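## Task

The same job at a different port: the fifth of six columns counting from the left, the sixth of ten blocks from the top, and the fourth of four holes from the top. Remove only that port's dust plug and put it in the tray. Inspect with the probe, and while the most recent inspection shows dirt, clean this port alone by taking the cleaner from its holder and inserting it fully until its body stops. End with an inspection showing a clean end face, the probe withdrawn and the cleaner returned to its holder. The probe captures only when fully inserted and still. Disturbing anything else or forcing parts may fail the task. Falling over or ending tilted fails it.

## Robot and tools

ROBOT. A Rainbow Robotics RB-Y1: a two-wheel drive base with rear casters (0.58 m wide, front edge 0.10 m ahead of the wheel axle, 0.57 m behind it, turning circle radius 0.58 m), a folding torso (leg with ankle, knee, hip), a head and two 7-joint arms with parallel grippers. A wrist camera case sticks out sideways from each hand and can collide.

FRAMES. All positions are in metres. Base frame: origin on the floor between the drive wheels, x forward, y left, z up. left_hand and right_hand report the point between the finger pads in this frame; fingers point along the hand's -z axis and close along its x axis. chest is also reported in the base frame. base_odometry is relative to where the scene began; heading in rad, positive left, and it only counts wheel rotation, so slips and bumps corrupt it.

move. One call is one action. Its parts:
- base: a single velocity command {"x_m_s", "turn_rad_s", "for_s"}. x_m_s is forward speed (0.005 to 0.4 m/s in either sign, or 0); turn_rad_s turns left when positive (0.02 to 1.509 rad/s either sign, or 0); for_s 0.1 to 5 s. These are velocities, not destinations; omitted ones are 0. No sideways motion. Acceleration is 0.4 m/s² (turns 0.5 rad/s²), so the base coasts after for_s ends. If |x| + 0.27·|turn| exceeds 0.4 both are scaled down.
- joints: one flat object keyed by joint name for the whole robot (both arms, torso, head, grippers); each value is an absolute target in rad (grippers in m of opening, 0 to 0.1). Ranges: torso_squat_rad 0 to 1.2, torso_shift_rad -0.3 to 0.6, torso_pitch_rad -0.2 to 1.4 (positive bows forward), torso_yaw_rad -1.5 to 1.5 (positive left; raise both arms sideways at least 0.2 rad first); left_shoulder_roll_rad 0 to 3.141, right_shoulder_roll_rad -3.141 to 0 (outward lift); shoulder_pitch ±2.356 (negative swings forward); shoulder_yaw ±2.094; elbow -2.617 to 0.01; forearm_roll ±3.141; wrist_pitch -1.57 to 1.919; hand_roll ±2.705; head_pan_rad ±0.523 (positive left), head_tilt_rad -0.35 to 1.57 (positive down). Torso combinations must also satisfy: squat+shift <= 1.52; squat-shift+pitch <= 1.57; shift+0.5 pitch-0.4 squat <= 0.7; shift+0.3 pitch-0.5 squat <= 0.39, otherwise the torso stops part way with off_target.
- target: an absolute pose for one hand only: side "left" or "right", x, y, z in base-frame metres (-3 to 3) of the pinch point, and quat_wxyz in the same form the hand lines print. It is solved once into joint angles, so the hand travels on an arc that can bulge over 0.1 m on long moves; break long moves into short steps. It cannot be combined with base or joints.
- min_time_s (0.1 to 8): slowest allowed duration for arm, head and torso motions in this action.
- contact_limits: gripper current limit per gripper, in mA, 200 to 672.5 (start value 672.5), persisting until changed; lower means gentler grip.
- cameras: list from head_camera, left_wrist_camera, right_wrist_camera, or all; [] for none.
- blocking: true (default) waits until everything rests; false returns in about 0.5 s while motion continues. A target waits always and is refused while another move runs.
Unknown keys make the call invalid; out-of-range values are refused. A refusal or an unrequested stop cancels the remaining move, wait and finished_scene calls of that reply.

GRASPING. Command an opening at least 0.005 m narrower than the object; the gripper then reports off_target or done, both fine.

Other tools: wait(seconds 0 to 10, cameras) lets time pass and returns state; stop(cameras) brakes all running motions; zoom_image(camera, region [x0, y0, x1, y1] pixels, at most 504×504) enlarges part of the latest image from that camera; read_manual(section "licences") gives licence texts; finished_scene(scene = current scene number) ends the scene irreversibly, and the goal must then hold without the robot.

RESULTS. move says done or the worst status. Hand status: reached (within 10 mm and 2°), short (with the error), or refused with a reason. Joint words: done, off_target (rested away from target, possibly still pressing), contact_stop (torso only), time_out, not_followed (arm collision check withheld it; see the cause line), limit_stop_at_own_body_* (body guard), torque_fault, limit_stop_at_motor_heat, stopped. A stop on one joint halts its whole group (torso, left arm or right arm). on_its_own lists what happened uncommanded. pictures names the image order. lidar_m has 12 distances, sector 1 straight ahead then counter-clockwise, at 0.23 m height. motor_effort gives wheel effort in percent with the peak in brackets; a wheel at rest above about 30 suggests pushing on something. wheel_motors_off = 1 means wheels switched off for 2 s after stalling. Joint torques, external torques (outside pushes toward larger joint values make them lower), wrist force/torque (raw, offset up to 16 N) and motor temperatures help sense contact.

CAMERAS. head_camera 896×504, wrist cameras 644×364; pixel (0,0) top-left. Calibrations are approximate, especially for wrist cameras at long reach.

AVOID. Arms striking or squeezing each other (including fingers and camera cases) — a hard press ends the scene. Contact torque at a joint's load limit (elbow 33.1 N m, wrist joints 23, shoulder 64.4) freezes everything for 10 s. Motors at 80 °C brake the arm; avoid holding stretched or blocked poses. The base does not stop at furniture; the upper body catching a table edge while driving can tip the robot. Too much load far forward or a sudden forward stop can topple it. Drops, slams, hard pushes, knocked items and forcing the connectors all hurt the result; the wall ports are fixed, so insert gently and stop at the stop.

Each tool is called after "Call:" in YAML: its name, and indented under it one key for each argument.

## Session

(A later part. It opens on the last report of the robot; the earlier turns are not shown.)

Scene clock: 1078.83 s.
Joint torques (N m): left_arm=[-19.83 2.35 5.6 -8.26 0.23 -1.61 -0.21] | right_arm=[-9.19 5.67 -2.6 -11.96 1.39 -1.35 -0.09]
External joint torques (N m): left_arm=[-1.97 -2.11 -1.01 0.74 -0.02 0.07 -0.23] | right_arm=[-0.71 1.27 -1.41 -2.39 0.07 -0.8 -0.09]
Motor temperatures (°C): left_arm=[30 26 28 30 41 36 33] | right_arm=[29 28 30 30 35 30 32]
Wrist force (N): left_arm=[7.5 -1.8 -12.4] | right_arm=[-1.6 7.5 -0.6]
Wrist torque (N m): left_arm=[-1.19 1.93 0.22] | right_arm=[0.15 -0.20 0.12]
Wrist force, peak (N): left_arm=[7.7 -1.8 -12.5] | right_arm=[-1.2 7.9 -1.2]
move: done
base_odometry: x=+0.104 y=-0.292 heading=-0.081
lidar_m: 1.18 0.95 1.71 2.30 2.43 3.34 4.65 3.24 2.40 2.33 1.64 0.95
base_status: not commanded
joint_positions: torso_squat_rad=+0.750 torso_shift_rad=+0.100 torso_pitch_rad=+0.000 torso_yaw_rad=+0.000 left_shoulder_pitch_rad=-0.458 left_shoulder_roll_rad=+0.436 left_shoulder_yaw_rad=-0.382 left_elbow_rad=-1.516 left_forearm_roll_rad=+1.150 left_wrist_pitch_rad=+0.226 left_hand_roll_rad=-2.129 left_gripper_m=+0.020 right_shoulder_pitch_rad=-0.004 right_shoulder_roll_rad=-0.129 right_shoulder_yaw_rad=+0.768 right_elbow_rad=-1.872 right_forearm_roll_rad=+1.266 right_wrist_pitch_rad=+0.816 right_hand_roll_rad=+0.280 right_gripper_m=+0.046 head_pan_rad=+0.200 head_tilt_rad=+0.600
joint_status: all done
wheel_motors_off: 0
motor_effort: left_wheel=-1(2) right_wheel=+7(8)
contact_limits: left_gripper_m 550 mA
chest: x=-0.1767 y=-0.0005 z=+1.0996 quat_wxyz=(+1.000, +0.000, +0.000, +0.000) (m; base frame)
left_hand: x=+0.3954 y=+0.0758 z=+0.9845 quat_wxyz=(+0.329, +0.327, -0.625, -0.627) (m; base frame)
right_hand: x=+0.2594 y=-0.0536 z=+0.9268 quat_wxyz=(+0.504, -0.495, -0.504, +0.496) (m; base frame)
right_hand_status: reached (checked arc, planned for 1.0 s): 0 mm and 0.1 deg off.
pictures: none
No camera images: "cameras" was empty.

Call:
move:
  target: {"side":"right","x":0.2595,"y":-0.0536,"z":0.9270,"quat_wxyz":[0.5,-0.5,-0.5,0.5]}
  min_time_s: 1
  cameras: []

Call:
move:
  target: {"side":"right","x":0.2575,"y":-0.0536,"z":0.9249,"quat_wxyz":[0.4978,-0.5022,-0.5022,0.4978]}
  min_time_s: 1
  cameras: []

Call:
move:
  target: {"side":"right","x":0.2575,"y":-0.0536,"z":0.9225,"quat_wxyz":[0.49564,-0.50436,-0.50436,0.49564]}
  min_time_s: 1
  cameras: []

Call:
move:
  target: {"side":"right","x":0.2605,"y":-0.0536,"z":0.9225,"quat_wxyz":[0.49564,-0.50436,-0.50436,0.49564]}
  min_time_s: 1
  cameras: []

Scene clock: 1147.17 s.
Joint torques (N m): left_arm=[-19.99 2.23 5.79 -8.4 0.22 -1.72 -0.28] | right_arm=[-9.27 4.63 -1.24 -10.62 1.25 -0.8 0.09]
External joint torques (N m): left_arm=[-2.13 -2.23 -0.81 0.6 -0.04 -0.04 -0.29] | right_arm=[-0.79 0.23 -0.05 -1.05 -0.08 -0.24 0.1]
Motor temperatures (°C): left_arm=[30 26 28 30 41 36 33] | right_arm=[28 28 29 31 35 30 32]
Wrist force (N): left_arm=[7.5 -1.8 -12.4] | right_arm=[-1.5 6.5 -1.1]
Wrist torque (N m): left_arm=[-1.20 1.91 0.21] | right_arm=[0.08 -0.25 0.15]
Wrist force, peak (N): left_arm=[7.6 -2.0 -12.6] | right_arm=[-1.6 7.6 -1.0]
move: done
base_odometry: x=+0.104 y=-0.292 heading=-0.081
lidar_m: 1.18 0.95 1.72 2.32 2.41 3.35 4.67 3.24 2.40 2.33 1.65 0.96
base_status: not commanded
joint_positions: torso_squat_rad=+0.750 torso_shift_rad=+0.100 torso_pitch_rad=+0.000 torso_yaw_rad=+0.000 left_shoulder_pitch_rad=-0.458 left_shoulder_roll_rad=+0.436 left_shoulder_yaw_rad=-0.382 left_elbow_rad=-1.516 left_forearm_roll_rad=+1.150 left_wrist_pitch_rad=+0.226 left_hand_roll_rad=-2.129 left_gripper_m=+0.020 right_shoulder_pitch_rad=-0.004 right_shoulder_roll_rad=-0.129 right_shoulder_yaw_rad=+0.768 right_elbow_rad=-1.872 right_forearm_roll_rad=+1.266 right_wrist_pitch_rad=+0.816 right_hand_roll_rad=+0.280 right_gripper_m=+0.046 head_pan_rad=+0.200 head_tilt_rad=+0.600
joint_status: all done
wheel_motors_off: 0
motor_effort: left_wheel=+0(1) right_wheel=+4(7)
contact_limits: left_gripper_m 550 mA
chest: x=-0.1767 y=-0.0005 z=+1.0996 quat_wxyz=(+1.000, +0.000, +0.000, +0.000) (m; base frame)
left_hand: x=+0.3954 y=+0.0758 z=+0.9845 quat_wxyz=(+0.329, +0.327, -0.625, -0.627) (m; base frame)
right_hand: x=+0.2594 y=-0.0537 z=+0.9267 quat_wxyz=(+0.504, -0.495, -0.504, +0.496) (m; base frame)
right_hand_status: reached (checked arc, planned for 1.0 s): 0 mm and 0.9 deg off.
pictures: none
No camera images: "cameras" was empty.

Scene clock: 1148.50 s.
Joint torques (N m): left_arm=[-19.7 2.07 5.31 -8.3 0.24 -1.61 -0.19] | right_arm=[-9.5 3.92 -0.45 -11.03 2.35 -0.99 0.04]
External joint torques (N m): left_arm=[-1.85 -2.39 -1.3 0.7 -0.02 0.07 -0.2] | right_arm=[-1.12 -0.46 0.76 -1.46 1.03 -0.49 0.05]
Motor temperatures (°C): left_arm=[30 26 28 30 41 36 33] | right_arm=[28 28 29 31 35 30 32]
Wrist force (N): left_arm=[7.7 -1.8 -12.5] | right_arm=[-1.2 7.6 -2.0]
Wrist torque (N m): left_arm=[-1.20 1.95 0.22] | right_arm=[0.29 -0.33 0.05]
Wrist force, peak (N): left_arm=[7.7 -1.8 -12.5] | right_arm=[-1.2 5.8 -11.0]
move: done
base_odometry: x=+0.104 y=-0.292 heading=-0.081
lidar_m: 1.18 0.94 1.72 2.31 2.42 3.34 4.67 3.24 2.40 2.33 1.66 0.95
base_status: not commanded
joint_positions: torso_squat_rad=+0.750 torso_shift_rad=+0.100 torso_pitch_rad=+0.000 torso_yaw_rad=+0.000 left_shoulder_pitch_rad=-0.458 left_shoulder_roll_rad=+0.436 left_shoulder_yaw_rad=-0.382 left_elbow_rad=-1.516 left_forearm_roll_rad=+1.150 left_wrist_pitch_rad=+0.226 left_hand_roll_rad=-2.129 left_gripper_m=+0.020 right_shoulder_pitch_rad=+0.000 right_shoulder_roll_rad=-0.134 right_shoulder_yaw_rad=+0.776 right_elbow_rad=-1.863 right_forearm_roll_rad=+1.295 right_wrist_pitch_rad=+0.816 right_hand_roll_rad=+0.265 right_gripper_m=+0.046 head_pan_rad=+0.200 head_tilt_rad=+0.600
joint_status: all done
wheel_motors_off: 0
motor_effort: left_wheel=+1(1) right_wheel=+4(8)
contact_limits: left_gripper_m 550 mA
chest: x=-0.1767 y=-0.0005 z=+1.0996 quat_wxyz=(+1.000, +0.000, +0.000, +0.000) (m; base frame)
left_hand: x=+0.3954 y=+0.0758 z=+0.9845 quat_wxyz=(+0.329, +0.327, -0.625, -0.627) (m; base frame)
right_hand: x=+0.2575 y=-0.0536 z=+0.9246 quat_wxyz=(+0.498, -0.502, -0.502, +0.498) (m; base frame)
right_hand_status: reached (checked arc, planned for 1.0 s): 0 mm and 0.1 deg off.
pictures: none
No camera images: "cameras" was empty.

Scene clock: 1149.83 s.
Joint torques (N m): left_arm=[-20.15 2.24 5.71 -8.2 0.4 -1.73 -0.33] | right_arm=[-10.19 3.77 -0.97 -10.7 2.34 -0.5 -0.03]
External joint torques (N m): left_arm=[-2.29 -2.22 -0.9 0.81 0.14 -0.05 -0.34] | right_arm=[-1.82 -0.59 0.25 -1.13 1.01 -0.06 -0.03]
Motor temperatures (°C): left_arm=[30 26 28 30 41 36 33] | right_arm=[28 28 29 31 35 30 32]
Wrist force (N): left_arm=[7.4 -1.9 -12.3] | right_arm=[-0.6 7.5 -2.3]
Wrist torque (N m): left_arm=[-1.19 1.90 0.22] | right_arm=[0.18 -0.42 0.05]
Wrist force, peak (N): left_arm=[7.6 -1.9 -12.6] | right_arm=[-1.7 7.7 -2.1]
move: done
base_odometry: x=+0.104 y=-0.292 heading=-0.081
lidar_m: 1.18 0.95 1.71 2.31 2.42 3.35 4.67 3.24 2.40 2.33 1.66 0.96
base_status: not commanded
joint_positions: torso_squat_rad=+0.750 torso_shift_rad=+0.100 torso_pitch_rad=+0.000 torso_yaw_rad=+0.000 left_shoulder_pitch_rad=-0.458 left_shoulder_roll_rad=+0.436 left_shoulder_yaw_rad=-0.382 left_elbow_rad=-1.516 left_forearm_roll_rad=+1.150 left_wrist_pitch_rad=+0.226 left_hand_roll_rad=-2.129 left_gripper_m=+0.020 right_shoulder_pitch_rad=+0.000 right_shoulder_roll_rad=-0.136 right_shoulder_yaw_rad=+0.778 right_elbow_rad=-1.847 right_forearm_roll_rad=+1.322 right_wrist_pitch_rad=+0.812 right_hand_roll_rad=+0.234 right_gripper_m=+0.046 head_pan_rad=+0.200 head_tilt_rad=+0.600
joint_status: all done
wheel_motors_off: 0
motor_effort: left_wheel=+0(1) right_wheel=+5(8)
contact_limits: left_gripper_m 550 mA
chest: x=-0.1767 y=-0.0005 z=+1.0996 quat_wxyz=(+1.000, +0.000, +0.000, +0.000) (m; base frame)
left_hand: x=+0.3954 y=+0.0758 z=+0.9845 quat_wxyz=(+0.329, +0.327, -0.625, -0.627) (m; base frame)
right_hand: x=+0.2574 y=-0.0536 z=+0.9222 quat_wxyz=(+0.496, -0.504, -0.504, +0.496) (m; base frame)
right_hand_status: reached (checked arc, planned for 1.0 s): 0 mm and 0.1 deg off.
pictures: none
No camera images: "cameras" was empty.

Scene clock: 1151.17 s.
Joint torques (N m): left_arm=[-19.99 2.26 5.41 -8.11 0.46 -1.75 -0.29] | right_arm=[-11.4 5.58 -3.74 -10.77 1.49 -0.59 0.08]
External joint torques (N m): left_arm=[-2.14 -2.2 -1.2 0.89 0.2 -0.07 -0.3] | right_arm=[-2.87 1.22 -2.48 -1.2 0.17 -0.16 0.08]
Motor temperatures (°C): left_arm=[30 26 28 30 41 36 33] | right_arm=[28 28 29 31 35 30 32]
Wrist force (N): left_arm=[7.6 -1.9 -12.4] | right_arm=[-0.4 7.5 -0.6]
Wrist torque (N m): left_arm=[-1.20 1.93 0.22] | right_arm=[0.26 -0.43 0.03]
Wrist force, peak (N): left_arm=[7.5 -1.9 -12.7] | right_arm=[-0.5 7.8 -0.8]
move: done
base_odometry: x=+0.104 y=-0.292 heading=-0.081
lidar_m: 1.18 0.96 1.72 2.31 2.41 3.36 4.67 3.24 2.41 2.32 1.67 0.95
base_status: not commanded
joint_positions: torso_squat_rad=+0.750 torso_shift_rad=+0.100 torso_pitch_rad=+0.000 torso_yaw_rad=+0.000 left_shoulder_pitch_rad=-0.458 left_shoulder_roll_rad=+0.436 left_shoulder_yaw_rad=-0.382 left_elbow_rad=-1.516 left_forearm_roll_rad=+1.150 left_wrist_pitch_rad=+0.226 left_hand_roll_rad=-2.129 left_gripper_m=+0.020 right_shoulder_pitch_rad=-0.009 right_shoulder_roll_rad=-0.134 right_shoulder_yaw_rad=+0.773 right_elbow_rad=-1.837 right_forearm_roll_rad=+1.320 right_wrist_pitch_rad=+0.809 right_hand_roll_rad=+0.231 right_gripper_m=+0.046 head_pan_rad=+0.200 head_tilt_rad=+0.600
joint_status: all done
wheel_motors_off: 0
motor_effort: left_wheel=+1(1) right_wheel=+6(7)
contact_limits: left_gripper_m 550 mA
chest: x=-0.1767 y=-0.0005 z=+1.0996 quat_wxyz=(+1.000, +0.000, +0.000, +0.000) (m; base frame)
left_hand: x=+0.3954 y=+0.0758 z=+0.9845 quat_wxyz=(+0.329, +0.327, -0.625, -0.627) (m; base frame)
right_hand: x=+0.2602 y=-0.0536 z=+0.9220 quat_wxyz=(+0.496, -0.504, -0.504, +0.496) (m; base frame)
right_hand_status: reached (checked arc, planned for 1.0 s): 1 mm and 0.1 deg off.
pictures: none
No camera images: "cameras" was empty.

Call:
move:
  target: {"side":"right","x":0.2655,"y":-0.0532,"z":0.9228,"quat_wxyz":[0.49564,-0.50436,-0.50436,0.49564]}
  min_time_s: 1.5
  cameras: ["head_camera"]

Scene clock: 1160.90 s.
Joint torques (N m): left_arm=[-19.67 2.49 5.52 -8.28 0.45 -1.69 -0.09] | right_arm=[-12.37 5.8 -2.94 -11.04 1.67 -0.98 0.53]
External joint torques (N m): left_arm=[-1.81 -1.97 -1.09 0.73 0.2 -0.01 -0.1] | right_arm=[-3.57 1.44 -1.62 -1.47 0.35 -0.55 0.54]
Motor temperatures (°C): left_arm=[30 26 28 30 41 36 33] | right_arm=[28 28 29 31 35 30 32]
Wrist force (N): left_arm=[7.5 -1.8 -12.2] | right_arm=[-1.7 7.8 0.8]
Wrist torque (N m): left_arm=[-1.20 1.92 0.22] | right_arm=[0.37 -0.28 0.04]
Wrist force, peak (N): left_arm=[7.6 -1.8 -12.7] | right_arm=[-1.2 8.5 -0.7]
move: done
base_odometry: x=+0.104 y=-0.292 heading=-0.081
lidar_m: 1.19 0.95 1.72 2.31 2.41 3.34 4.67 3.24 2.41 2.32 1.66 0.96
base_status: not commanded
joint_positions: torso_squat_rad=+0.750 torso_shift_rad=+0.100 torso_pitch_rad=+0.000 torso_yaw_rad=+0.000 left_shoulder_pitch_rad=-0.458 left_shoulder_roll_rad=+0.436 left_shoulder_yaw_rad=-0.382 left_elbow_rad=-1.516 left_forearm_roll_rad=+1.150 left_wrist_pitch_rad=+0.226 left_hand_roll_rad=-2.129 left_gripper_m=+0.020 right_shoulder_pitch_rad=-0.023 right_shoulder_roll_rad=-0.129 right_shoulder_yaw_rad=+0.764 right_elbow_rad=-1.823 right_forearm_roll_rad=+1.311 right_wrist_pitch_rad=+0.806 right_hand_roll_rad=+0.232 right_gripper_m=+0.046 head_pan_rad=+0.200 head_tilt_rad=+0.600
joint_status: all done
wheel_motors_off: 0
motor_effort: left_wheel=+0(1) right_wheel=+6(7)
contact_limits: left_gripper_m 550 mA
chest: x=-0.1767 y=-0.0005 z=+1.0996 quat_wxyz=(+1.000, +0.000, +0.000, +0.000) (m; base frame)
left_hand: x=+0.3954 y=+0.0758 z=+0.9845 quat_wxyz=(+0.329, +0.327, -0.625, -0.627) (m; base frame)
right_hand: x=+0.2651 y=-0.0533 z=+0.9222 quat_wxyz=(+0.496, -0.504, -0.504, +0.496) (m; base frame)
right_hand_status: reached (checked arc, planned for 1.5 s): 1 mm and 0.1 deg off.
pictures: head_camera
camera_calibration:
head_camera: T_world_to_cam=[[0.203448, -0.978297, -0.0392953, 0.0877866], [-0.583276, -0.088868, -0.807398, 1.01842], [0.786383, 0.187183, -0.588697, 0.830998], [0, 0, 0, 1]] pos_world=[-0.0773239, 0.0208372, 1.31492]

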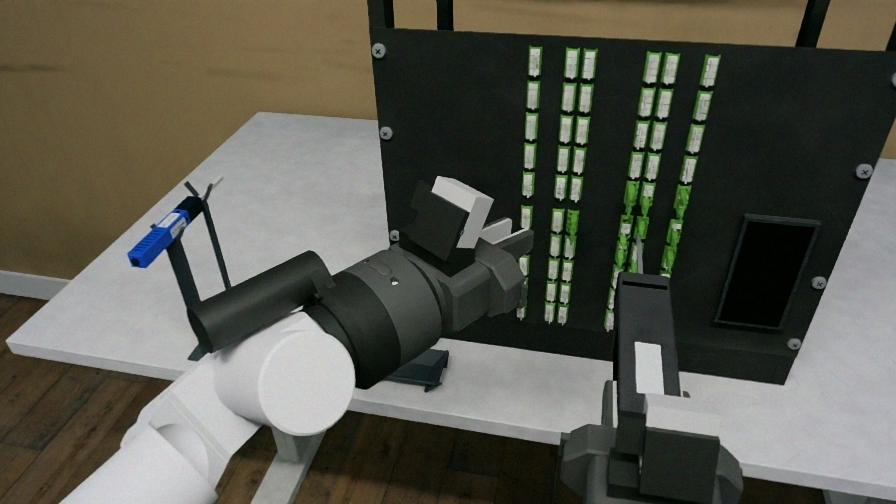

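Call:
move:
  target: {"side":"right","x":0.2685,"y":-0.0532,"z":0.9228,"quat_wxyz":[0.49564,-0.50436,-0.50436,0.49564]}
  min_time_s: 1.5
  cameras: ["head_camera"]

Scene clock: 1167.63 s.
Joint torques (N m): left_arm=[-19.66 2.39 5.26 -8.26 0.4 -1.74 -0.26] | right_arm=[-14.49 5.72 -5.08 -10.56 1.43 -1.39 -0.18]
External joint torques (N m): left_arm=[-1.8 -2.07 -1.35 0.75 0.14 -0.06 -0.27] | right_arm=[-5.54 1.37 -3.73 -0.99 0.12 -0.96 -0.17]
Motor temperatures (°C): left_arm=[30 26 28 30 41 36 33] | right_arm=[28 28 29 31 35 30 32]
Wrist force (N): left_arm=[7.5 -2.0 -12.4] | right_arm=[-1.9 7.8 12.2]
Wrist torque (N m): left_arm=[-1.19 1.92 0.22] | right_arm=[0.20 0.04 0.09]
Wrist force, peak (N): left_arm=[7.6 -1.9 -12.6] | right_arm=[-2.1 7.7 12.3]
move: done
base_odometry: x=+0.104 y=-0.292 heading=-0.081
lidar_m: 1.18 0.95 1.71 2.32 2.41 3.35 4.67 3.24 2.41 2.34 1.67 0.95
base_status: not commanded
joint_positions: torso_squat_rad=+0.750 torso_shift_rad=+0.100 torso_pitch_rad=+0.000 torso_yaw_rad=+0.000 left_shoulder_pitch_rad=-0.458 left_shoulder_roll_rad=+0.436 left_shoulder_yaw_rad=-0.382 left_elbow_rad=-1.516 left_forearm_roll_rad=+1.150 left_wrist_pitch_rad=+0.226 left_hand_roll_rad=-2.129 left_gripper_m=+0.020 right_shoulder_pitch_rad=-0.031 right_shoulder_roll_rad=-0.127 right_shoulder_yaw_rad=+0.759 right_elbow_rad=-1.814 right_forearm_roll_rad=+1.307 right_wrist_pitch_rad=+0.803 right_hand_roll_rad=+0.231 right_gripper_m=+0.046 head_pan_rad=+0.200 head_tilt_rad=+0.600
joint_status: all done
wheel_motors_off: 0
motor_effort: left_wheel=+0(1) right_wheel=+5(8)
contact_limits: left_gripper_m 550 mA
chest: x=-0.1768 y=-0.0005 z=+1.0996 quat_wxyz=(+1.000, +0.000, +0.000, +0.000) (m; base frame)
left_hand: x=+0.3953 y=+0.0758 z=+0.9846 quat_wxyz=(+0.329, +0.327, -0.625, -0.627) (m; base frame)
right_hand: x=+0.2679 y=-0.0532 z=+0.9221 quat_wxyz=(+0.496, -0.504, -0.504, +0.496) (m; base frame)
right_hand_status: reached (checked arc, planned for 1.5 s): 1 mm and 0.1 deg off.
pictures: head_camera
camera_calibration:
head_camera: T_world_to_cam=[[0.203389, -0.978308, -0.039317, 0.0877538], [-0.583132, -0.0887791, -0.807512, 1.01845], [0.786505, 0.187166, -0.588539, 0.830975], [0, 0, 0, 1]] pos_world=[-0.0775235, 0.0207374, 1.31492]

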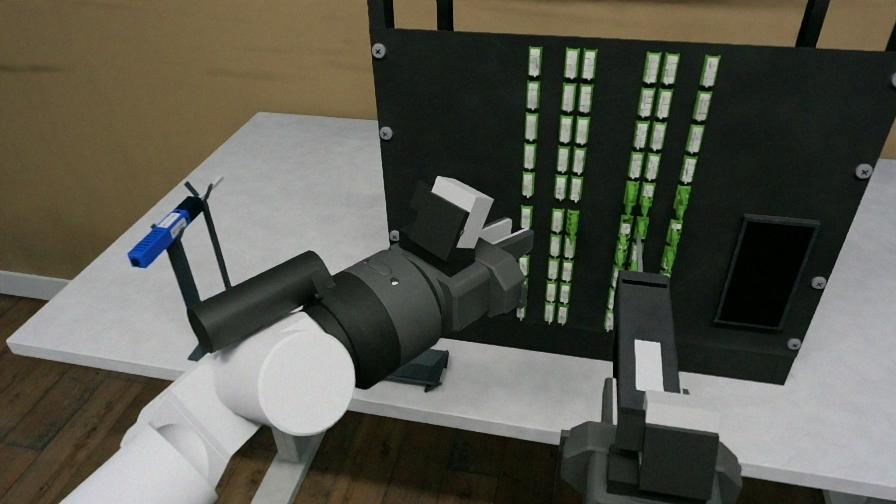

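Call:
move:
  target: {"side":"right","x":0.2705,"y":-0.0532,"z":0.9230,"quat_wxyz":[0.49564,-0.50436,-0.50436,0.49564]}
  min_time_s: 1.5
  cameras: ["head_camera"]

Call:
zoom_image:
  camera: "head_camera"
  region: [700, 200, 840, 350]

Scene clock: 1176.97 s.
Joint torques (N m): left_arm=[-20.16 2.51 5.49 -8.21 0.44 -1.71 -0.3] | right_arm=[-19.91 6.3 -8.83 -9.17 0.99 -2.23 0.44]
External joint torques (N m): left_arm=[-2.29 -1.96 -1.12 0.8 0.18 -0.03 -0.31] | right_arm=[-10.85 1.95 -7.45 0.4 -0.33 -1.8 0.45]
Motor temperatures (°C): left_arm=[30 26 28 30 41 36 33] | right_arm=[28 28 29 31 35 30 32]
Wrist force (N): left_arm=[7.4 -1.9 -12.2] | right_arm=[-4.0 6.7 41.1]
Wrist torque (N m): left_arm=[-1.19 1.91 0.22] | right_arm=[-0.04 0.52 0.13]
Wrist force, peak (N): left_arm=[7.7 -1.9 -12.6] | right_arm=[-3.9 6.7 41.4]
move: done
base_odometry: x=+0.104 y=-0.292 heading=-0.081
lidar_m: 1.18 0.95 1.72 2.31 2.41 3.35 4.66 3.24 2.40 2.32 1.65 0.97
base_status: not commanded
joint_positions: torso_squat_rad=+0.750 torso_shift_rad=+0.100 torso_pitch_rad=+0.000 torso_yaw_rad=+0.000 left_shoulder_pitch_rad=-0.458 left_shoulder_roll_rad=+0.436 left_shoulder_yaw_rad=-0.382 left_elbow_rad=-1.516 left_forearm_roll_rad=+1.150 left_wrist_pitch_rad=+0.226 left_hand_roll_rad=-2.129 left_gripper_m=+0.020 right_shoulder_pitch_rad=-0.036 right_shoulder_roll_rad=-0.125 right_shoulder_yaw_rad=+0.756 right_elbow_rad=-1.809 right_forearm_roll_rad=+1.303 right_wrist_pitch_rad=+0.801 right_hand_roll_rad=+0.231 right_gripper_m=+0.046 head_pan_rad=+0.200 head_tilt_rad=+0.600
joint_status: all done
wheel_motors_off: 0
motor_effort: left_wheel=+2(4) right_wheel=+12(15)
contact_limits: left_gripper_m 550 mA
chest: x=-0.1772 y=-0.0005 z=+1.0995 quat_wxyz=(+1.000, +0.000, +0.000, +0.000) (m; base frame)
left_hand: x=+0.3950 y=+0.0757 z=+0.9849 quat_wxyz=(+0.329, +0.328, -0.625, -0.627) (m; base frame)
right_hand: x=+0.2693 y=-0.0531 z=+0.9220 quat_wxyz=(+0.496, -0.504, -0.504, +0.496) (m; base frame)
right_hand_status: reached (checked arc, planned for 1.5 s): 2 mm and 0.1 deg off.
pictures: head_camera
camera_calibration:
head_camera: T_world_to_cam=[[0.203345, -0.978324, -0.0391428, 0.087627], [-0.582661, -0.0887839, -0.807851, 1.01872], [0.786865, 0.187079, -0.588085, 0.830859], [0, 0, 0, 1]] pos_world=[-0.0780225, 0.0207374, 1.31502]

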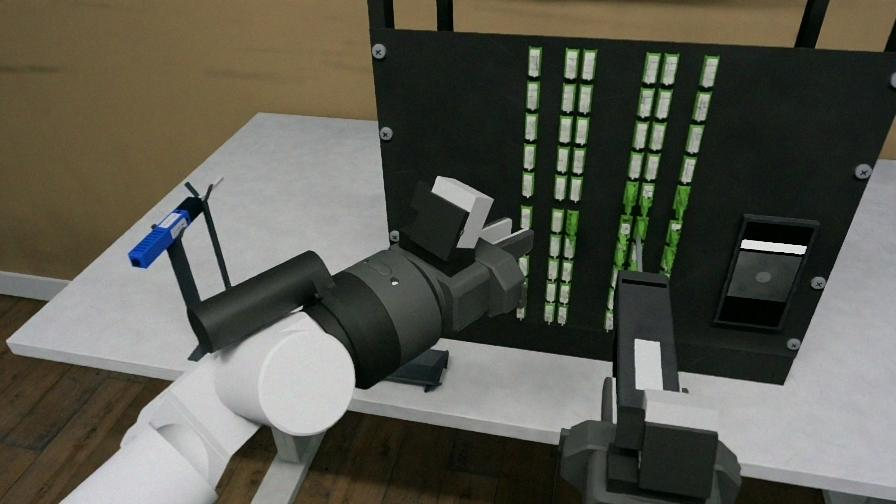

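Scaled by 3.360.

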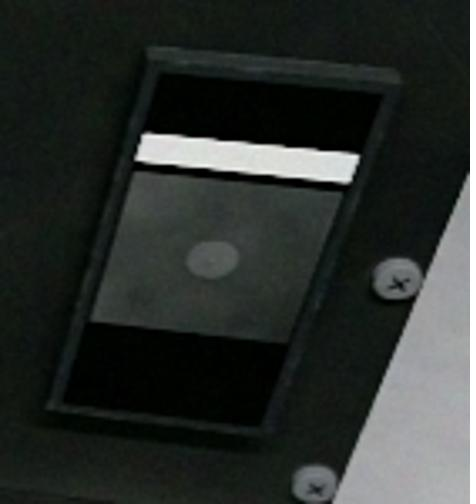

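Call:
wait:
  seconds: 1.5
  cameras: ["head_camera","right_wrist_camera","left_wrist_camera"]

Call:
zoom_image:
  camera: "head_camera"
  region: [740, 255, 790, 300]

Call:
zoom_image:
  camera: "right_wrist_camera"
  region: [410, 60, 510, 200]

Scene clock: 1188.70 s.
Joint torques (N m): left_arm=[-19.94 2.35 5.47 -8.28 0.35 -1.79 -0.3] | right_arm=[-19.95 6.14 -8.64 -9.32 0.97 -2.21 0.18]
External joint torques (N m): left_arm=[-2.07 -2.12 -1.14 0.72 0.09 -0.11 -0.32] | right_arm=[-10.88 1.78 -7.26 0.25 -0.35 -1.77 0.19]
Motor temperatures (°C): left_arm=[30 26 28 30 41 36 33] | right_arm=[28 28 29 31 35 30 32]
Wrist force (N): left_arm=[7.5 -2.0 -12.3] | right_arm=[-3.9 6.9 41.0]
Wrist torque (N m): left_arm=[-1.19 1.93 0.22] | right_arm=[-0.06 0.52 0.11]
Wrist force, peak (N): left_arm=[7.6 -1.9 -12.6] | right_arm=[-3.7 6.9 41.4]
base_odometry: x=+0.104 y=-0.292 heading=-0.081
lidar_m: 1.18 0.96 1.72 2.32 2.41 3.34 4.66 3.24 2.40 2.32 1.66 0.96
base_status: not commanded
joint_positions: torso_squat_rad=+0.750 torso_shift_rad=+0.100 torso_pitch_rad=+0.000 torso_yaw_rad=+0.000 left_shoulder_pitch_rad=-0.458 left_shoulder_roll_rad=+0.436 left_shoulder_yaw_rad=-0.382 left_elbow_rad=-1.516 left_forearm_roll_rad=+1.150 left_wrist_pitch_rad=+0.226 left_hand_roll_rad=-2.129 left_gripper_m=+0.020 right_shoulder_pitch_rad=-0.036 right_shoulder_roll_rad=-0.125 right_shoulder_yaw_rad=+0.756 right_elbow_rad=-1.809 right_forearm_roll_rad=+1.303 right_wrist_pitch_rad=+0.801 right_hand_roll_rad=+0.231 right_gripper_m=+0.046 head_pan_rad=+0.200 head_tilt_rad=+0.600
joint_status: all done
wheel_motors_off: 0
motor_effort: left_wheel=+3(4) right_wheel=+13(15)
contact_limits: left_gripper_m 550 mA
chest: x=-0.1772 y=-0.0005 z=+1.0995 quat_wxyz=(+1.000, +0.000, +0.000, +0.000) (m; base frame)
left_hand: x=+0.3950 y=+0.0757 z=+0.9849 quat_wxyz=(+0.329, +0.328, -0.625, -0.627) (m; base frame)
right_hand: x=+0.2693 y=-0.0531 z=+0.9220 quat_wxyz=(+0.496, -0.504, -0.504, +0.496) (m; base frame)
right_hand_status: reached (checked arc, planned for 1.5 s): 2 mm and 0.1 deg off.
wait: 1.50 s; at rest from the start
pictures: head_camera, left_wrist_camera, right_wrist_camera
camera_calibration:
head_camera: T_world_to_cam=[[0.203345, -0.978324, -0.0391428, 0.087627], [-0.582661, -0.0887839, -0.807851, 1.01872], [0.786865, 0.187079, -0.588085, 0.830859], [0, 0, 0, 1]] pos_world=[-0.0780225, 0.0207374, 1.31502]
left_wrist_camera: T_world_to_cam=[[-0.556406, -0.830642, -0.0211427, 0.305691], [-0.39381, 0.286029, -0.873557, 1.02184], [0.73166, -0.477726, -0.486263, 0.30498], [0, 0, 0, 1]] pos_world=[0.349359, 0.107339, 1.0474]
right_wrist_camera: T_world_to_cam=[[-0.00481947, -0.999744, 0.0221149, -0.0700821], [-0.451563, -0.0175562, -0.892067, 0.972804], [0.892226, -0.0142856, -0.451363, 0.247467], [0, 0, 0, 1]] pos_world=[0.218148, -0.0494503, 0.981053]

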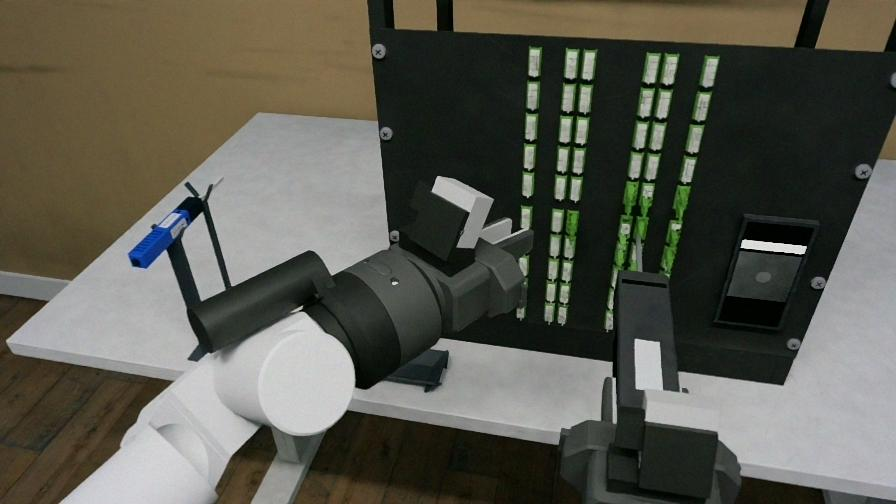

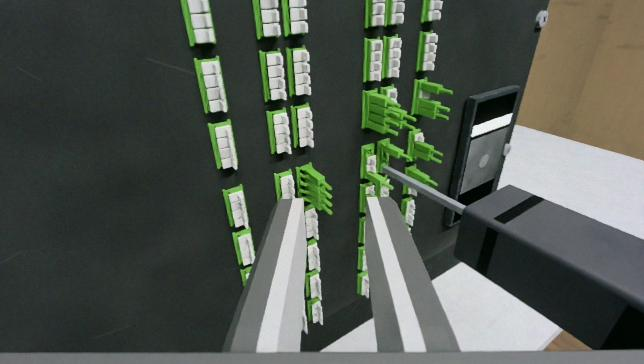

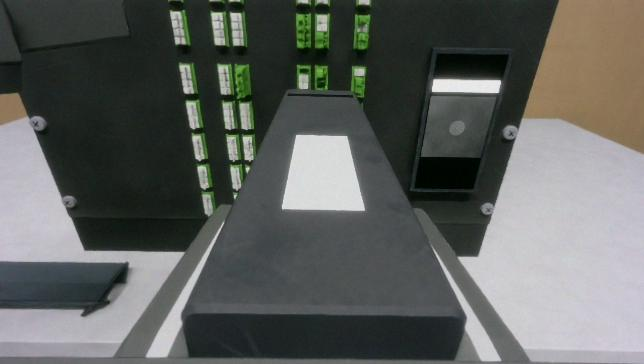

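Scaled by 10.080.

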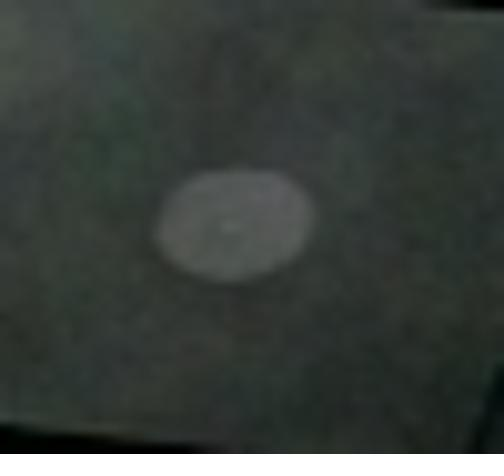

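Scaled by 3.600 from the camera's 644x364 image, which has a finer 828x468 frame.

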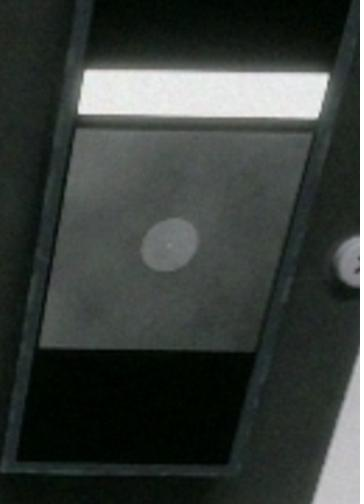

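Call:
zoom_image:
  camera: "right_wrist_camera"
  region: [440, 112, 474, 146]

Call:
move:
  target: {"side":"right","x":0.2665,"y":-0.0532,"z":0.9226,"quat_wxyz":[0.49564,-0.50436,-0.50436,0.49564]}
  min_time_s: 1.5
  cameras: []

Call:
move:
  target: {"side":"right","x":0.258,"y":-0.0533,"z":0.9226,"quat_wxyz":[0.49564,-0.50436,-0.50436,0.49564]}
  min_time_s: 2
  cameras: []

Call:
move:
  target: {"side":"right","x":0.248,"y":-0.0535,"z":0.9225,"quat_wxyz":[0.49564,-0.50436,-0.50436,0.49564]}
  min_time_s: 2
  cameras: []

Call:
move:
  target: {"side":"right","x":0.22,"y":-0.058,"z":0.921,"quat_wxyz":[0.5,-0.5,-0.5,0.5]}
  min_time_s: 2
  cameras: []

Call:
move:
  target: {"side":"right","x":0.19,"y":-0.25,"z":0.92,"quat_wxyz":[0.5,-0.5,-0.5,0.5]}
  min_time_s: 3

Scaled by 14.824 from the camera's 644x364 image, which has a finer 828x468 frame.

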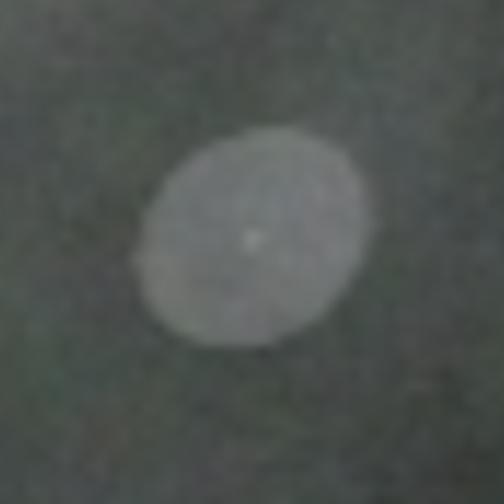

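Scene clock: 1207.47 s.
Joint torques (N m): left_arm=[-19.99 2.14 5.44 -8.27 0.35 -1.62 -0.2] | right_arm=[-6.97 3.86 1.43 -12.82 2.59 0.21 -0.1]
External joint torques (N m): left_arm=[-2.13 -2.32 -1.17 0.74 0.09 0.07 -0.21] | right_arm=[1.94 -0.49 2.77 -3.25 1.28 0.64 -0.09]
Motor temperatures (°C): left_arm=[30 26 28 30 41 36 33] | right_arm=[29 28 30 30 35 30 32]
Wrist force (N): left_arm=[7.7 -1.8 -12.5] | right_arm=[0.4 8.9 -16.3]
Wrist torque (N m): left_arm=[-1.20 1.94 0.22] | right_arm=[0.38 -0.55 0.10]
Wrist force, peak (N): left_arm=[7.6 -1.9 -12.6] | right_arm=[-3.9 6.8 41.4]
move: done
base_odometry: x=+0.104 y=-0.292 heading=-0.081
lidar_m: 1.18 0.94 1.71 2.30 2.41 3.35 4.66 3.25 2.39 2.32 1.66 0.96
base_status: not commanded
joint_positions: torso_squat_rad=+0.750 torso_shift_rad=+0.100 torso_pitch_rad=+0.000 torso_yaw_rad=+0.000 left_shoulder_pitch_rad=-0.458 left_shoulder_roll_rad=+0.436 left_shoulder_yaw_rad=-0.382 left_elbow_rad=-1.516 left_forearm_roll_rad=+1.150 left_wrist_pitch_rad=+0.226 left_hand_roll_rad=-2.129 left_gripper_m=+0.020 right_shoulder_pitch_rad=-0.029 right_shoulder_roll_rad=-0.127 right_shoulder_yaw_rad=+0.760 right_elbow_rad=-1.817 right_forearm_roll_rad=+1.309 right_wrist_pitch_rad=+0.804 right_hand_roll_rad=+0.230 right_gripper_m=+0.046 head_pan_rad=+0.200 head_tilt_rad=+0.600
joint_status: all done
wheel_motors_off: 0
motor_effort: left_wheel=+0(4) right_wheel=+6(16)
contact_limits: left_gripper_m 550 mA
chest: x=-0.1767 y=-0.0005 z=+1.0996 quat_wxyz=(+1.000, +0.000, +0.000, +0.000) (m; base frame)
left_hand: x=+0.3954 y=+0.0757 z=+0.9846 quat_wxyz=(+0.329, +0.327, -0.625, -0.627) (m; base frame)
right_hand: x=+0.2671 y=-0.0533 z=+0.9221 quat_wxyz=(+0.496, -0.504, -0.504, +0.496) (m; base frame)
right_hand_status: reached (checked arc, planned for 1.5 s): 1 mm and 0.1 deg off.
pictures: none
No camera images: "cameras" was empty.

Scene clock: 1209.80 s.
Joint torques (N m): left_arm=[-19.67 2.54 5.59 -8.21 0.25 -1.72 -0.18] | right_arm=[-9.63 4.13 -0.53 -12.16 2.39 -0.36 0.36]
External joint torques (N m): left_arm=[-1.82 -1.92 -1.02 0.8 -0.01 -0.04 -0.19] | right_arm=[-1.2 -0.26 0.69 -2.59 1.07 0.07 0.37]
Motor temperatures (°C): left_arm=[30 26 28 30 41 36 33] | right_arm=[29 28 30 31 35 30 32]
Wrist force (N): left_arm=[7.4 -1.8 -12.4] | right_arm=[-0.8 8.0 -2.5]
Wrist torque (N m): left_arm=[-1.21 1.92 0.22] | right_arm=[0.39 -0.34 0.04]
Wrist force, peak (N): left_arm=[7.7 -2.0 -12.5] | right_arm=[0.3 9.0 -18.4]
move: done
base_odometry: x=+0.104 y=-0.292 heading=-0.081
lidar_m: 1.18 0.95 1.73 2.31 2.42 3.35 4.67 3.23 2.41 2.32 1.67 0.96
base_status: not commanded
joint_positions: torso_squat_rad=+0.750 torso_shift_rad=+0.100 torso_pitch_rad=+0.000 torso_yaw_rad=+0.000 left_shoulder_pitch_rad=-0.458 left_shoulder_roll_rad=+0.436 left_shoulder_yaw_rad=-0.382 left_elbow_rad=-1.516 left_forearm_roll_rad=+1.150 left_wrist_pitch_rad=+0.226 left_hand_roll_rad=-2.129 left_gripper_m=+0.020 right_shoulder_pitch_rad=-0.004 right_shoulder_roll_rad=-0.134 right_shoulder_yaw_rad=+0.777 right_elbow_rad=-1.842 right_forearm_roll_rad=+1.323 right_wrist_pitch_rad=+0.812 right_hand_roll_rad=+0.232 right_gripper_m=+0.046 head_pan_rad=+0.200 head_tilt_rad=+0.600
joint_status: all done
wheel_motors_off: 0
motor_effort: left_wheel=-1(1) right_wheel=+7(8)
contact_limits: left_gripper_m 550 mA
chest: x=-0.1767 y=-0.0005 z=+1.0996 quat_wxyz=(+1.000, +0.000, +0.000, +0.000) (m; base frame)
left_hand: x=+0.3954 y=+0.0757 z=+0.9846 quat_wxyz=(+0.329, +0.327, -0.625, -0.627) (m; base frame)
right_hand: x=+0.2584 y=-0.0533 z=+0.9222 quat_wxyz=(+0.496, -0.504, -0.504, +0.496) (m; base frame)
right_hand_status: reached (checked arc, planned for 2.0 s): 1 mm and 0.1 deg off.
pictures: none
No camera images: "cameras" was empty.

Scene clock: 1212.13 s.
Joint torques (N m): left_arm=[-19.96 2.32 5.38 -8.28 0.34 -1.74 -0.22] | right_arm=[-7.83 3.77 0.12 -11.71 1.96 -0.37 0.35]
External joint torques (N m): left_arm=[-2.1 -2.14 -1.23 0.73 0.08 -0.06 -0.23] | right_arm=[0.06 -0.63 1.22 -2.14 0.62 0.06 0.36]
Motor temperatures (°C): left_arm=[30 26 28 30 41 36 33] | right_arm=[29 28 30 31 35 30 32]
Wrist force (N): left_arm=[7.6 -1.9 -12.4] | right_arm=[-1.3 6.3 -1.4]
Wrist torque (N m): left_arm=[-1.19 1.94 0.22] | right_arm=[0.01 -0.15 0.04]
Wrist force, peak (N): left_arm=[7.6 -1.9 -12.6] | right_arm=[-0.7 8.5 -2.8]
move: done
base_odometry: x=+0.104 y=-0.292 heading=-0.081
lidar_m: 1.19 0.96 1.72 2.31 2.42 3.35 4.67 3.25 2.41 2.33 1.67 0.95
base_status: not commanded
joint_positions: torso_squat_rad=+0.750 torso_shift_rad=+0.100 torso_pitch_rad=+0.000 torso_yaw_rad=+0.000 left_shoulder_pitch_rad=-0.458 left_shoulder_roll_rad=+0.436 left_shoulder_yaw_rad=-0.382 left_elbow_rad=-1.516 left_forearm_roll_rad=+1.150 left_wrist_pitch_rad=+0.226 left_hand_roll_rad=-2.129 left_gripper_m=+0.020 right_shoulder_pitch_rad=+0.025 right_shoulder_roll_rad=-0.142 right_shoulder_yaw_rad=+0.796 right_elbow_rad=-1.870 right_forearm_roll_rad=+1.339 right_wrist_pitch_rad=+0.821 right_hand_roll_rad=+0.232 right_gripper_m=+0.046 head_pan_rad=+0.200 head_tilt_rad=+0.600
joint_status: all done
wheel_motors_off: 0
motor_effort: left_wheel=+0(1) right_wheel=+6(8)
contact_limits: left_gripper_m 550 mA
chest: x=-0.1767 y=-0.0005 z=+1.0996 quat_wxyz=(+1.000, +0.000, +0.000, +0.000) (m; base frame)
left_hand: x=+0.3953 y=+0.0757 z=+0.9846 quat_wxyz=(+0.329, +0.327, -0.625, -0.627) (m; base frame)
right_hand: x=+0.2485 y=-0.0535 z=+0.9223 quat_wxyz=(+0.496, -0.504, -0.504, +0.496) (m; base frame)
right_hand_status: reached (checked arc, planned for 2.0 s): 1 mm and 0.1 deg off.
pictures: none
No camera images: "cameras" was empty.

Scene clock: 1214.47 s.
Joint torques (N m): left_arm=[-19.85 1.98 5.65 -8.36 0.27 -1.75 -0.2] | right_arm=[-6.87 3.86 0.3 -11.33 2 -0.48 0.53]
External joint torques (N m): left_arm=[-1.99 -2.48 -0.96 0.65 0.01 -0.07 -0.22] | right_arm=[-0.58 -0.27 1.05 -1.77 0.63 0 0.54]
Motor temperatures (°C): left_arm=[30 26 28 30 41 36 33] | right_arm=[29 28 29 31 35 30 32]
Wrist force (N): left_arm=[7.6 -1.9 -12.4] | right_arm=[-1.6 7.1 -1.6]
Wrist torque (N m): left_arm=[-1.18 1.93 0.23] | right_arm=[-0.05 -0.18 0.01]
Wrist force, peak (N): left_arm=[7.7 -1.9 -12.5] | right_arm=[-1.5 7.2 -1.7]
move: done
base_odometry: x=+0.104 y=-0.292 heading=-0.081
lidar_m: 1.18 0.95 1.72 2.31 2.41 3.35 4.66 3.24 2.41 2.32 1.66 0.95
base_status: not commanded
joint_positions: torso_squat_rad=+0.750 torso_shift_rad=+0.100 torso_pitch_rad=+0.000 torso_yaw_rad=+0.000 left_shoulder_pitch_rad=-0.458 left_shoulder_roll_rad=+0.436 left_shoulder_yaw_rad=-0.382 left_elbow_rad=-1.516 left_forearm_roll_rad=+1.150 left_wrist_pitch_rad=+0.226 left_hand_roll_rad=-2.129 left_gripper_m=+0.020 right_shoulder_pitch_rad=+0.110 right_shoulder_roll_rad=-0.176 right_shoulder_yaw_rad=+0.843 right_elbow_rad=-1.962 right_forearm_roll_rad=+1.358 right_wrist_pitch_rad=+0.843 right_hand_roll_rad=+0.255 right_gripper_m=+0.046 head_pan_rad=+0.200 head_tilt_rad=+0.600
joint_status: all done
wheel_motors_off: 0
motor_effort: left_wheel=+1(1) right_wheel=+6(9)
contact_limits: left_gripper_m 550 mA
chest: x=-0.1767 y=-0.0005 z=+1.0996 quat_wxyz=(+1.000, +0.000, +0.000, +0.000) (m; base frame)
left_hand: x=+0.3953 y=+0.0757 z=+0.9846 quat_wxyz=(+0.329, +0.327, -0.625, -0.627) (m; base frame)
right_hand: x=+0.2201 y=-0.0580 z=+0.9208 quat_wxyz=(+0.500, -0.500, -0.500, +0.500) (m; base frame)
right_hand_status: reached (checked arc, planned for 2.0 s): 0 mm and 0.0 deg off.
pictures: none
No camera images: "cameras" was empty.

Scene clock: 1217.80 s.
Joint torques (N m): left_arm=[-19.68 2.4 6.03 -8.42 0.16 -1.64 -0.34] | right_arm=[-3.94 -7.02 -5.67 -10.5 0.88 0.06 0.02]
External joint torques (N m): left_arm=[-1.82 -2.06 -0.58 0.59 -0.1 0.04 -0.36] | right_arm=[-0.53 -1.05 -0.89 -1.72 -0.21 -0.18 0.03]
Motor temperatures (°C): left_arm=[30 26 28 30 41 36 33] | right_arm=[28 28 29 31 35 30 32]
Wrist force (N): left_arm=[7.5 -1.9 -12.4] | right_arm=[-1.8 7.3 -1.5]
Wrist torque (N m): left_arm=[-1.19 1.92 0.22] | right_arm=[-0.03 -0.23 0.08]
Wrist force, peak (N): left_arm=[7.6 -1.8 -12.7] | right_arm=[-1.9 7.4 -1.8]
move: done
base_odometry: x=+0.104 y=-0.292 heading=-0.081
lidar_m: 1.17 0.95 1.72 2.31 2.42 3.35 4.67 3.24 2.41 2.32 1.66 0.97
base_status: not commanded
joint_positions: torso_squat_rad=+0.750 torso_shift_rad=+0.100 torso_pitch_rad=+0.000 torso_yaw_rad=+0.000 left_shoulder_pitch_rad=-0.458 left_shoulder_roll_rad=+0.436 left_shoulder_yaw_rad=-0.382 left_elbow_rad=-1.516 left_forearm_roll_rad=+1.150 left_wrist_pitch_rad=+0.226 left_hand_roll_rad=-2.129 left_gripper_m=+0.020 right_shoulder_pitch_rad=+0.377 right_shoulder_roll_rad=-0.743 right_shoulder_yaw_rad=+0.526 right_elbow_rad=-2.222 right_forearm_roll_rad=+1.262 right_wrist_pitch_rad=+0.663 right_hand_roll_rad=-0.124 right_gripper_m=+0.046 head_pan_rad=+0.200 head_tilt_rad=+0.600
joint_status: all done
wheel_motors_off: 0
motor_effort: left_wheel=+0(1) right_wheel=+6(8)
contact_limits: left_gripper_m 550 mA
chest: x=-0.1767 y=-0.0005 z=+1.0996 quat_wxyz=(+1.000, +0.000, +0.000, +0.000) (m; base frame)
left_hand: x=+0.3953 y=+0.0757 z=+0.9846 quat_wxyz=(+0.329, +0.327, -0.625, -0.627) (m; base frame)
right_hand: x=+0.1901 y=-0.2491 z=+0.9196 quat_wxyz=(+0.503, -0.498, -0.495, +0.503) (m; base frame)
right_hand_status: reached (checked arc, planned for 3.0 s): 1 mm and 0.8 deg off.
pictures: head_camera, left_wrist_camera, right_wrist_camera
camera_calibration:
head_camera: T_world_to_cam=[[0.203311, -0.978327, -0.0392596, 0.0876523], [-0.583139, -0.0887805, -0.807507, 1.0185], [0.78652, 0.187069, -0.58855, 0.830914], [0, 0, 0, 1]] pos_world=[-0.0774231, 0.0207374, 1.31492]
left_wrist_camera: T_world_to_cam=[[-0.556429, -0.830634, -0.0208191, 0.305576], [-0.394366, 0.286068, -0.873293, 1.02165], [0.731343, -0.477715, -0.48675, 0.305161], [0, 0, 0, 1]] pos_world=[0.349759, 0.107339, 1.0471]
right_wrist_camera: T_world_to_cam=[[-0.00774432, -0.999659, 0.0249299, -0.268432], [-0.476798, -0.0182228, -0.878824, 0.923933], [0.878979, -0.0186925, -0.476495, 0.338848], [0, 0, 0, 1]] pos_world=[0.140611, -0.24517, 0.980126]

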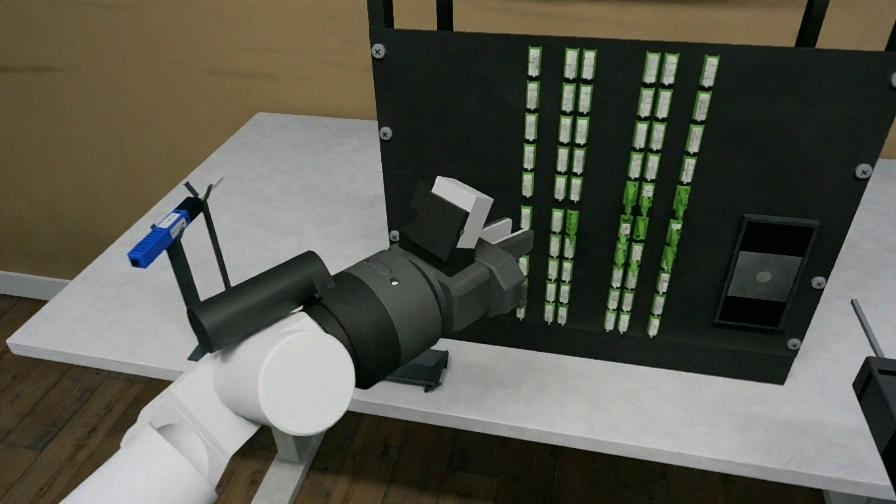

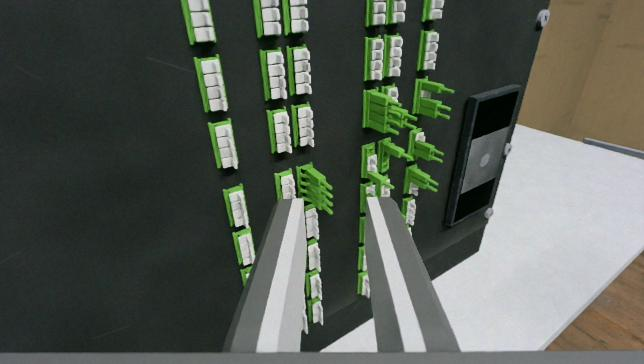

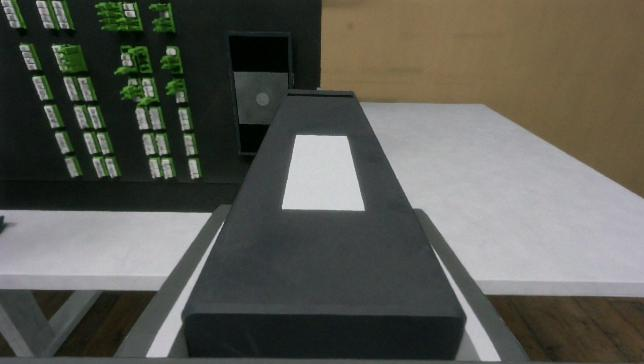

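Call:
move:
  target: {"side":"left","x":0.37,"y":-0.03,"z":0.98,"quat_wxyz":[0.3265,0.3265,-0.6272,-0.6272]}
  min_time_s: 2.5
  cameras: ["left_wrist_camera","head_camera"]

Call:
zoom_image:
  camera: "left_wrist_camera"
  region: [320, 60, 480, 220]

Scene clock: 1226.00 s.
Joint torques (N m): left_arm=[-15.58 -4.64 3.25 -10.19 -0.01 -1.27 0.43] | right_arm=[-3.72 -7.34 -6.53 -10.58 0.82 0 -0.02]
External joint torques (N m): left_arm=[0.87 -2.15 1.34 0.31 -0.36 0.47 0.42] | right_arm=[-0.31 -1.37 -1.75 -1.81 -0.27 -0.24 -0.01]
Motor temperatures (°C): left_arm=[30 26 28 30 41 36 33] | right_arm=[28 28 29 31 35 30 32]
Wrist force (N): left_arm=[7.7 -1.9 -12.4] | right_arm=[-2.1 6.9 -1.4]
Wrist torque (N m): left_arm=[-1.19 1.95 0.21] | right_arm=[0.01 -0.26 0.06]
Wrist force, peak (N): left_arm=[7.7 -1.8 -12.7] | right_arm=[-2.1 7.4 -2.1]
move: done
base_odometry: x=+0.104 y=-0.292 heading=-0.081
lidar_m: 1.18 0.94 1.70 2.31 2.39 3.35 4.67 3.25 2.42 2.33 1.65 0.97
base_status: not commanded
joint_positions: torso_squat_rad=+0.750 torso_shift_rad=+0.100 torso_pitch_rad=+0.000 torso_yaw_rad=+0.000 left_shoulder_pitch_rad=-0.395 left_shoulder_roll_rad=+0.025 left_shoulder_yaw_rad=-0.289 left_elbow_rad=-1.533 left_forearm_roll_rad=+0.684 left_wrist_pitch_rad=+0.343 left_hand_roll_rad=-2.072 left_gripper_m=+0.020 right_shoulder_pitch_rad=+0.377 right_shoulder_roll_rad=-0.743 right_shoulder_yaw_rad=+0.526 right_elbow_rad=-2.222 right_forearm_roll_rad=+1.262 right_wrist_pitch_rad=+0.663 right_hand_roll_rad=-0.124 right_gripper_m=+0.046 head_pan_rad=+0.200 head_tilt_rad=+0.600
joint_status: all done
wheel_motors_off: 0
motor_effort: left_wheel=-1(2) right_wheel=+6(8)
contact_limits: left_gripper_m 550 mA
chest: x=-0.1767 y=-0.0005 z=+1.0996 quat_wxyz=(+1.000, +0.000, +0.000, +0.000) (m; base frame)
left_hand: x=+0.3702 y=-0.0297 z=+0.9799 quat_wxyz=(+0.326, +0.326, -0.628, -0.627) (m; base frame)
left_hand_status: reached (checked arc, planned for 2.5 s): 0 mm and 0.1 deg off.
right_hand: x=+0.1901 y=-0.2491 z=+0.9196 quat_wxyz=(+0.503, -0.498, -0.495, +0.503) (m; base frame)
pictures: head_camera, left_wrist_camera
camera_calibration:
head_camera: T_world_to_cam=[[0.203311, -0.978327, -0.0392596, 0.0876523], [-0.583139, -0.0887805, -0.807507, 1.0185], [0.78652, 0.187069, -0.58855, 0.830914], [0, 0, 0, 1]] pos_world=[-0.0774231, 0.0207374, 1.31492]
left_wrist_camera: T_world_to_cam=[[-0.561666, -0.827082, -0.021595, 0.206829], [-0.38843, 0.286646, -0.87576, 1.03807], [0.730516, -0.483497, -0.482263, 0.266703], [0, 0, 0, 1]] pos_world=[0.324558, 0.00245434, 1.04219]

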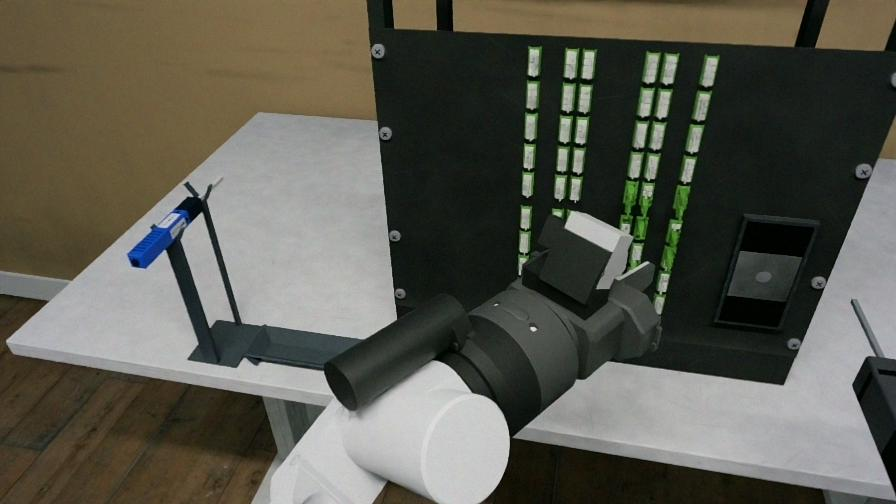

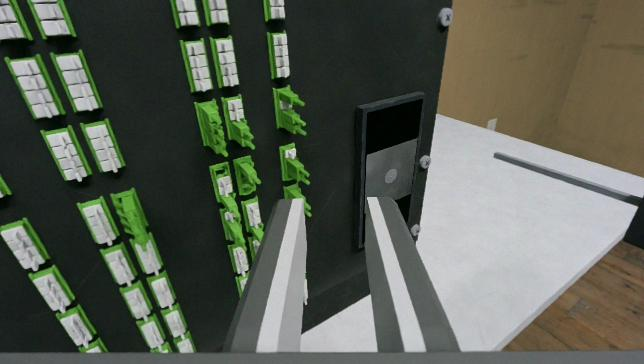

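Scaled by 3.150 from the camera's 644x364 image, which has a finer 828x468 frame.

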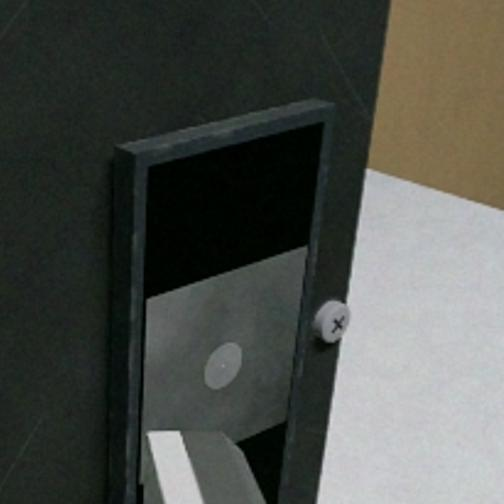

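Call:
zoom_image:
  camera: "left_wrist_camera"
  region: [376, 160, 406, 190]

Scaled by 16.800 from the camera's 644x364 image, which has a finer 828x468 frame.

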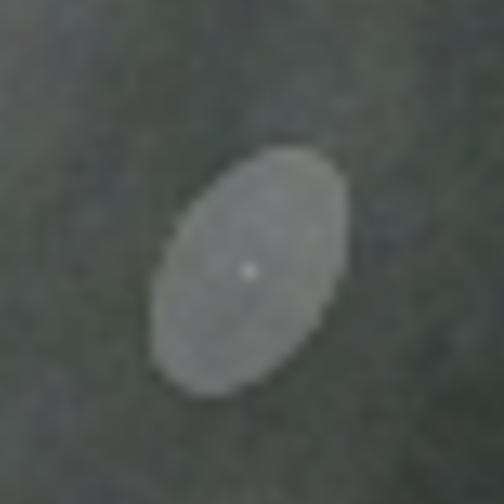

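Call:
finished_scene:
  scene: 2

The scene is finished: the task was done.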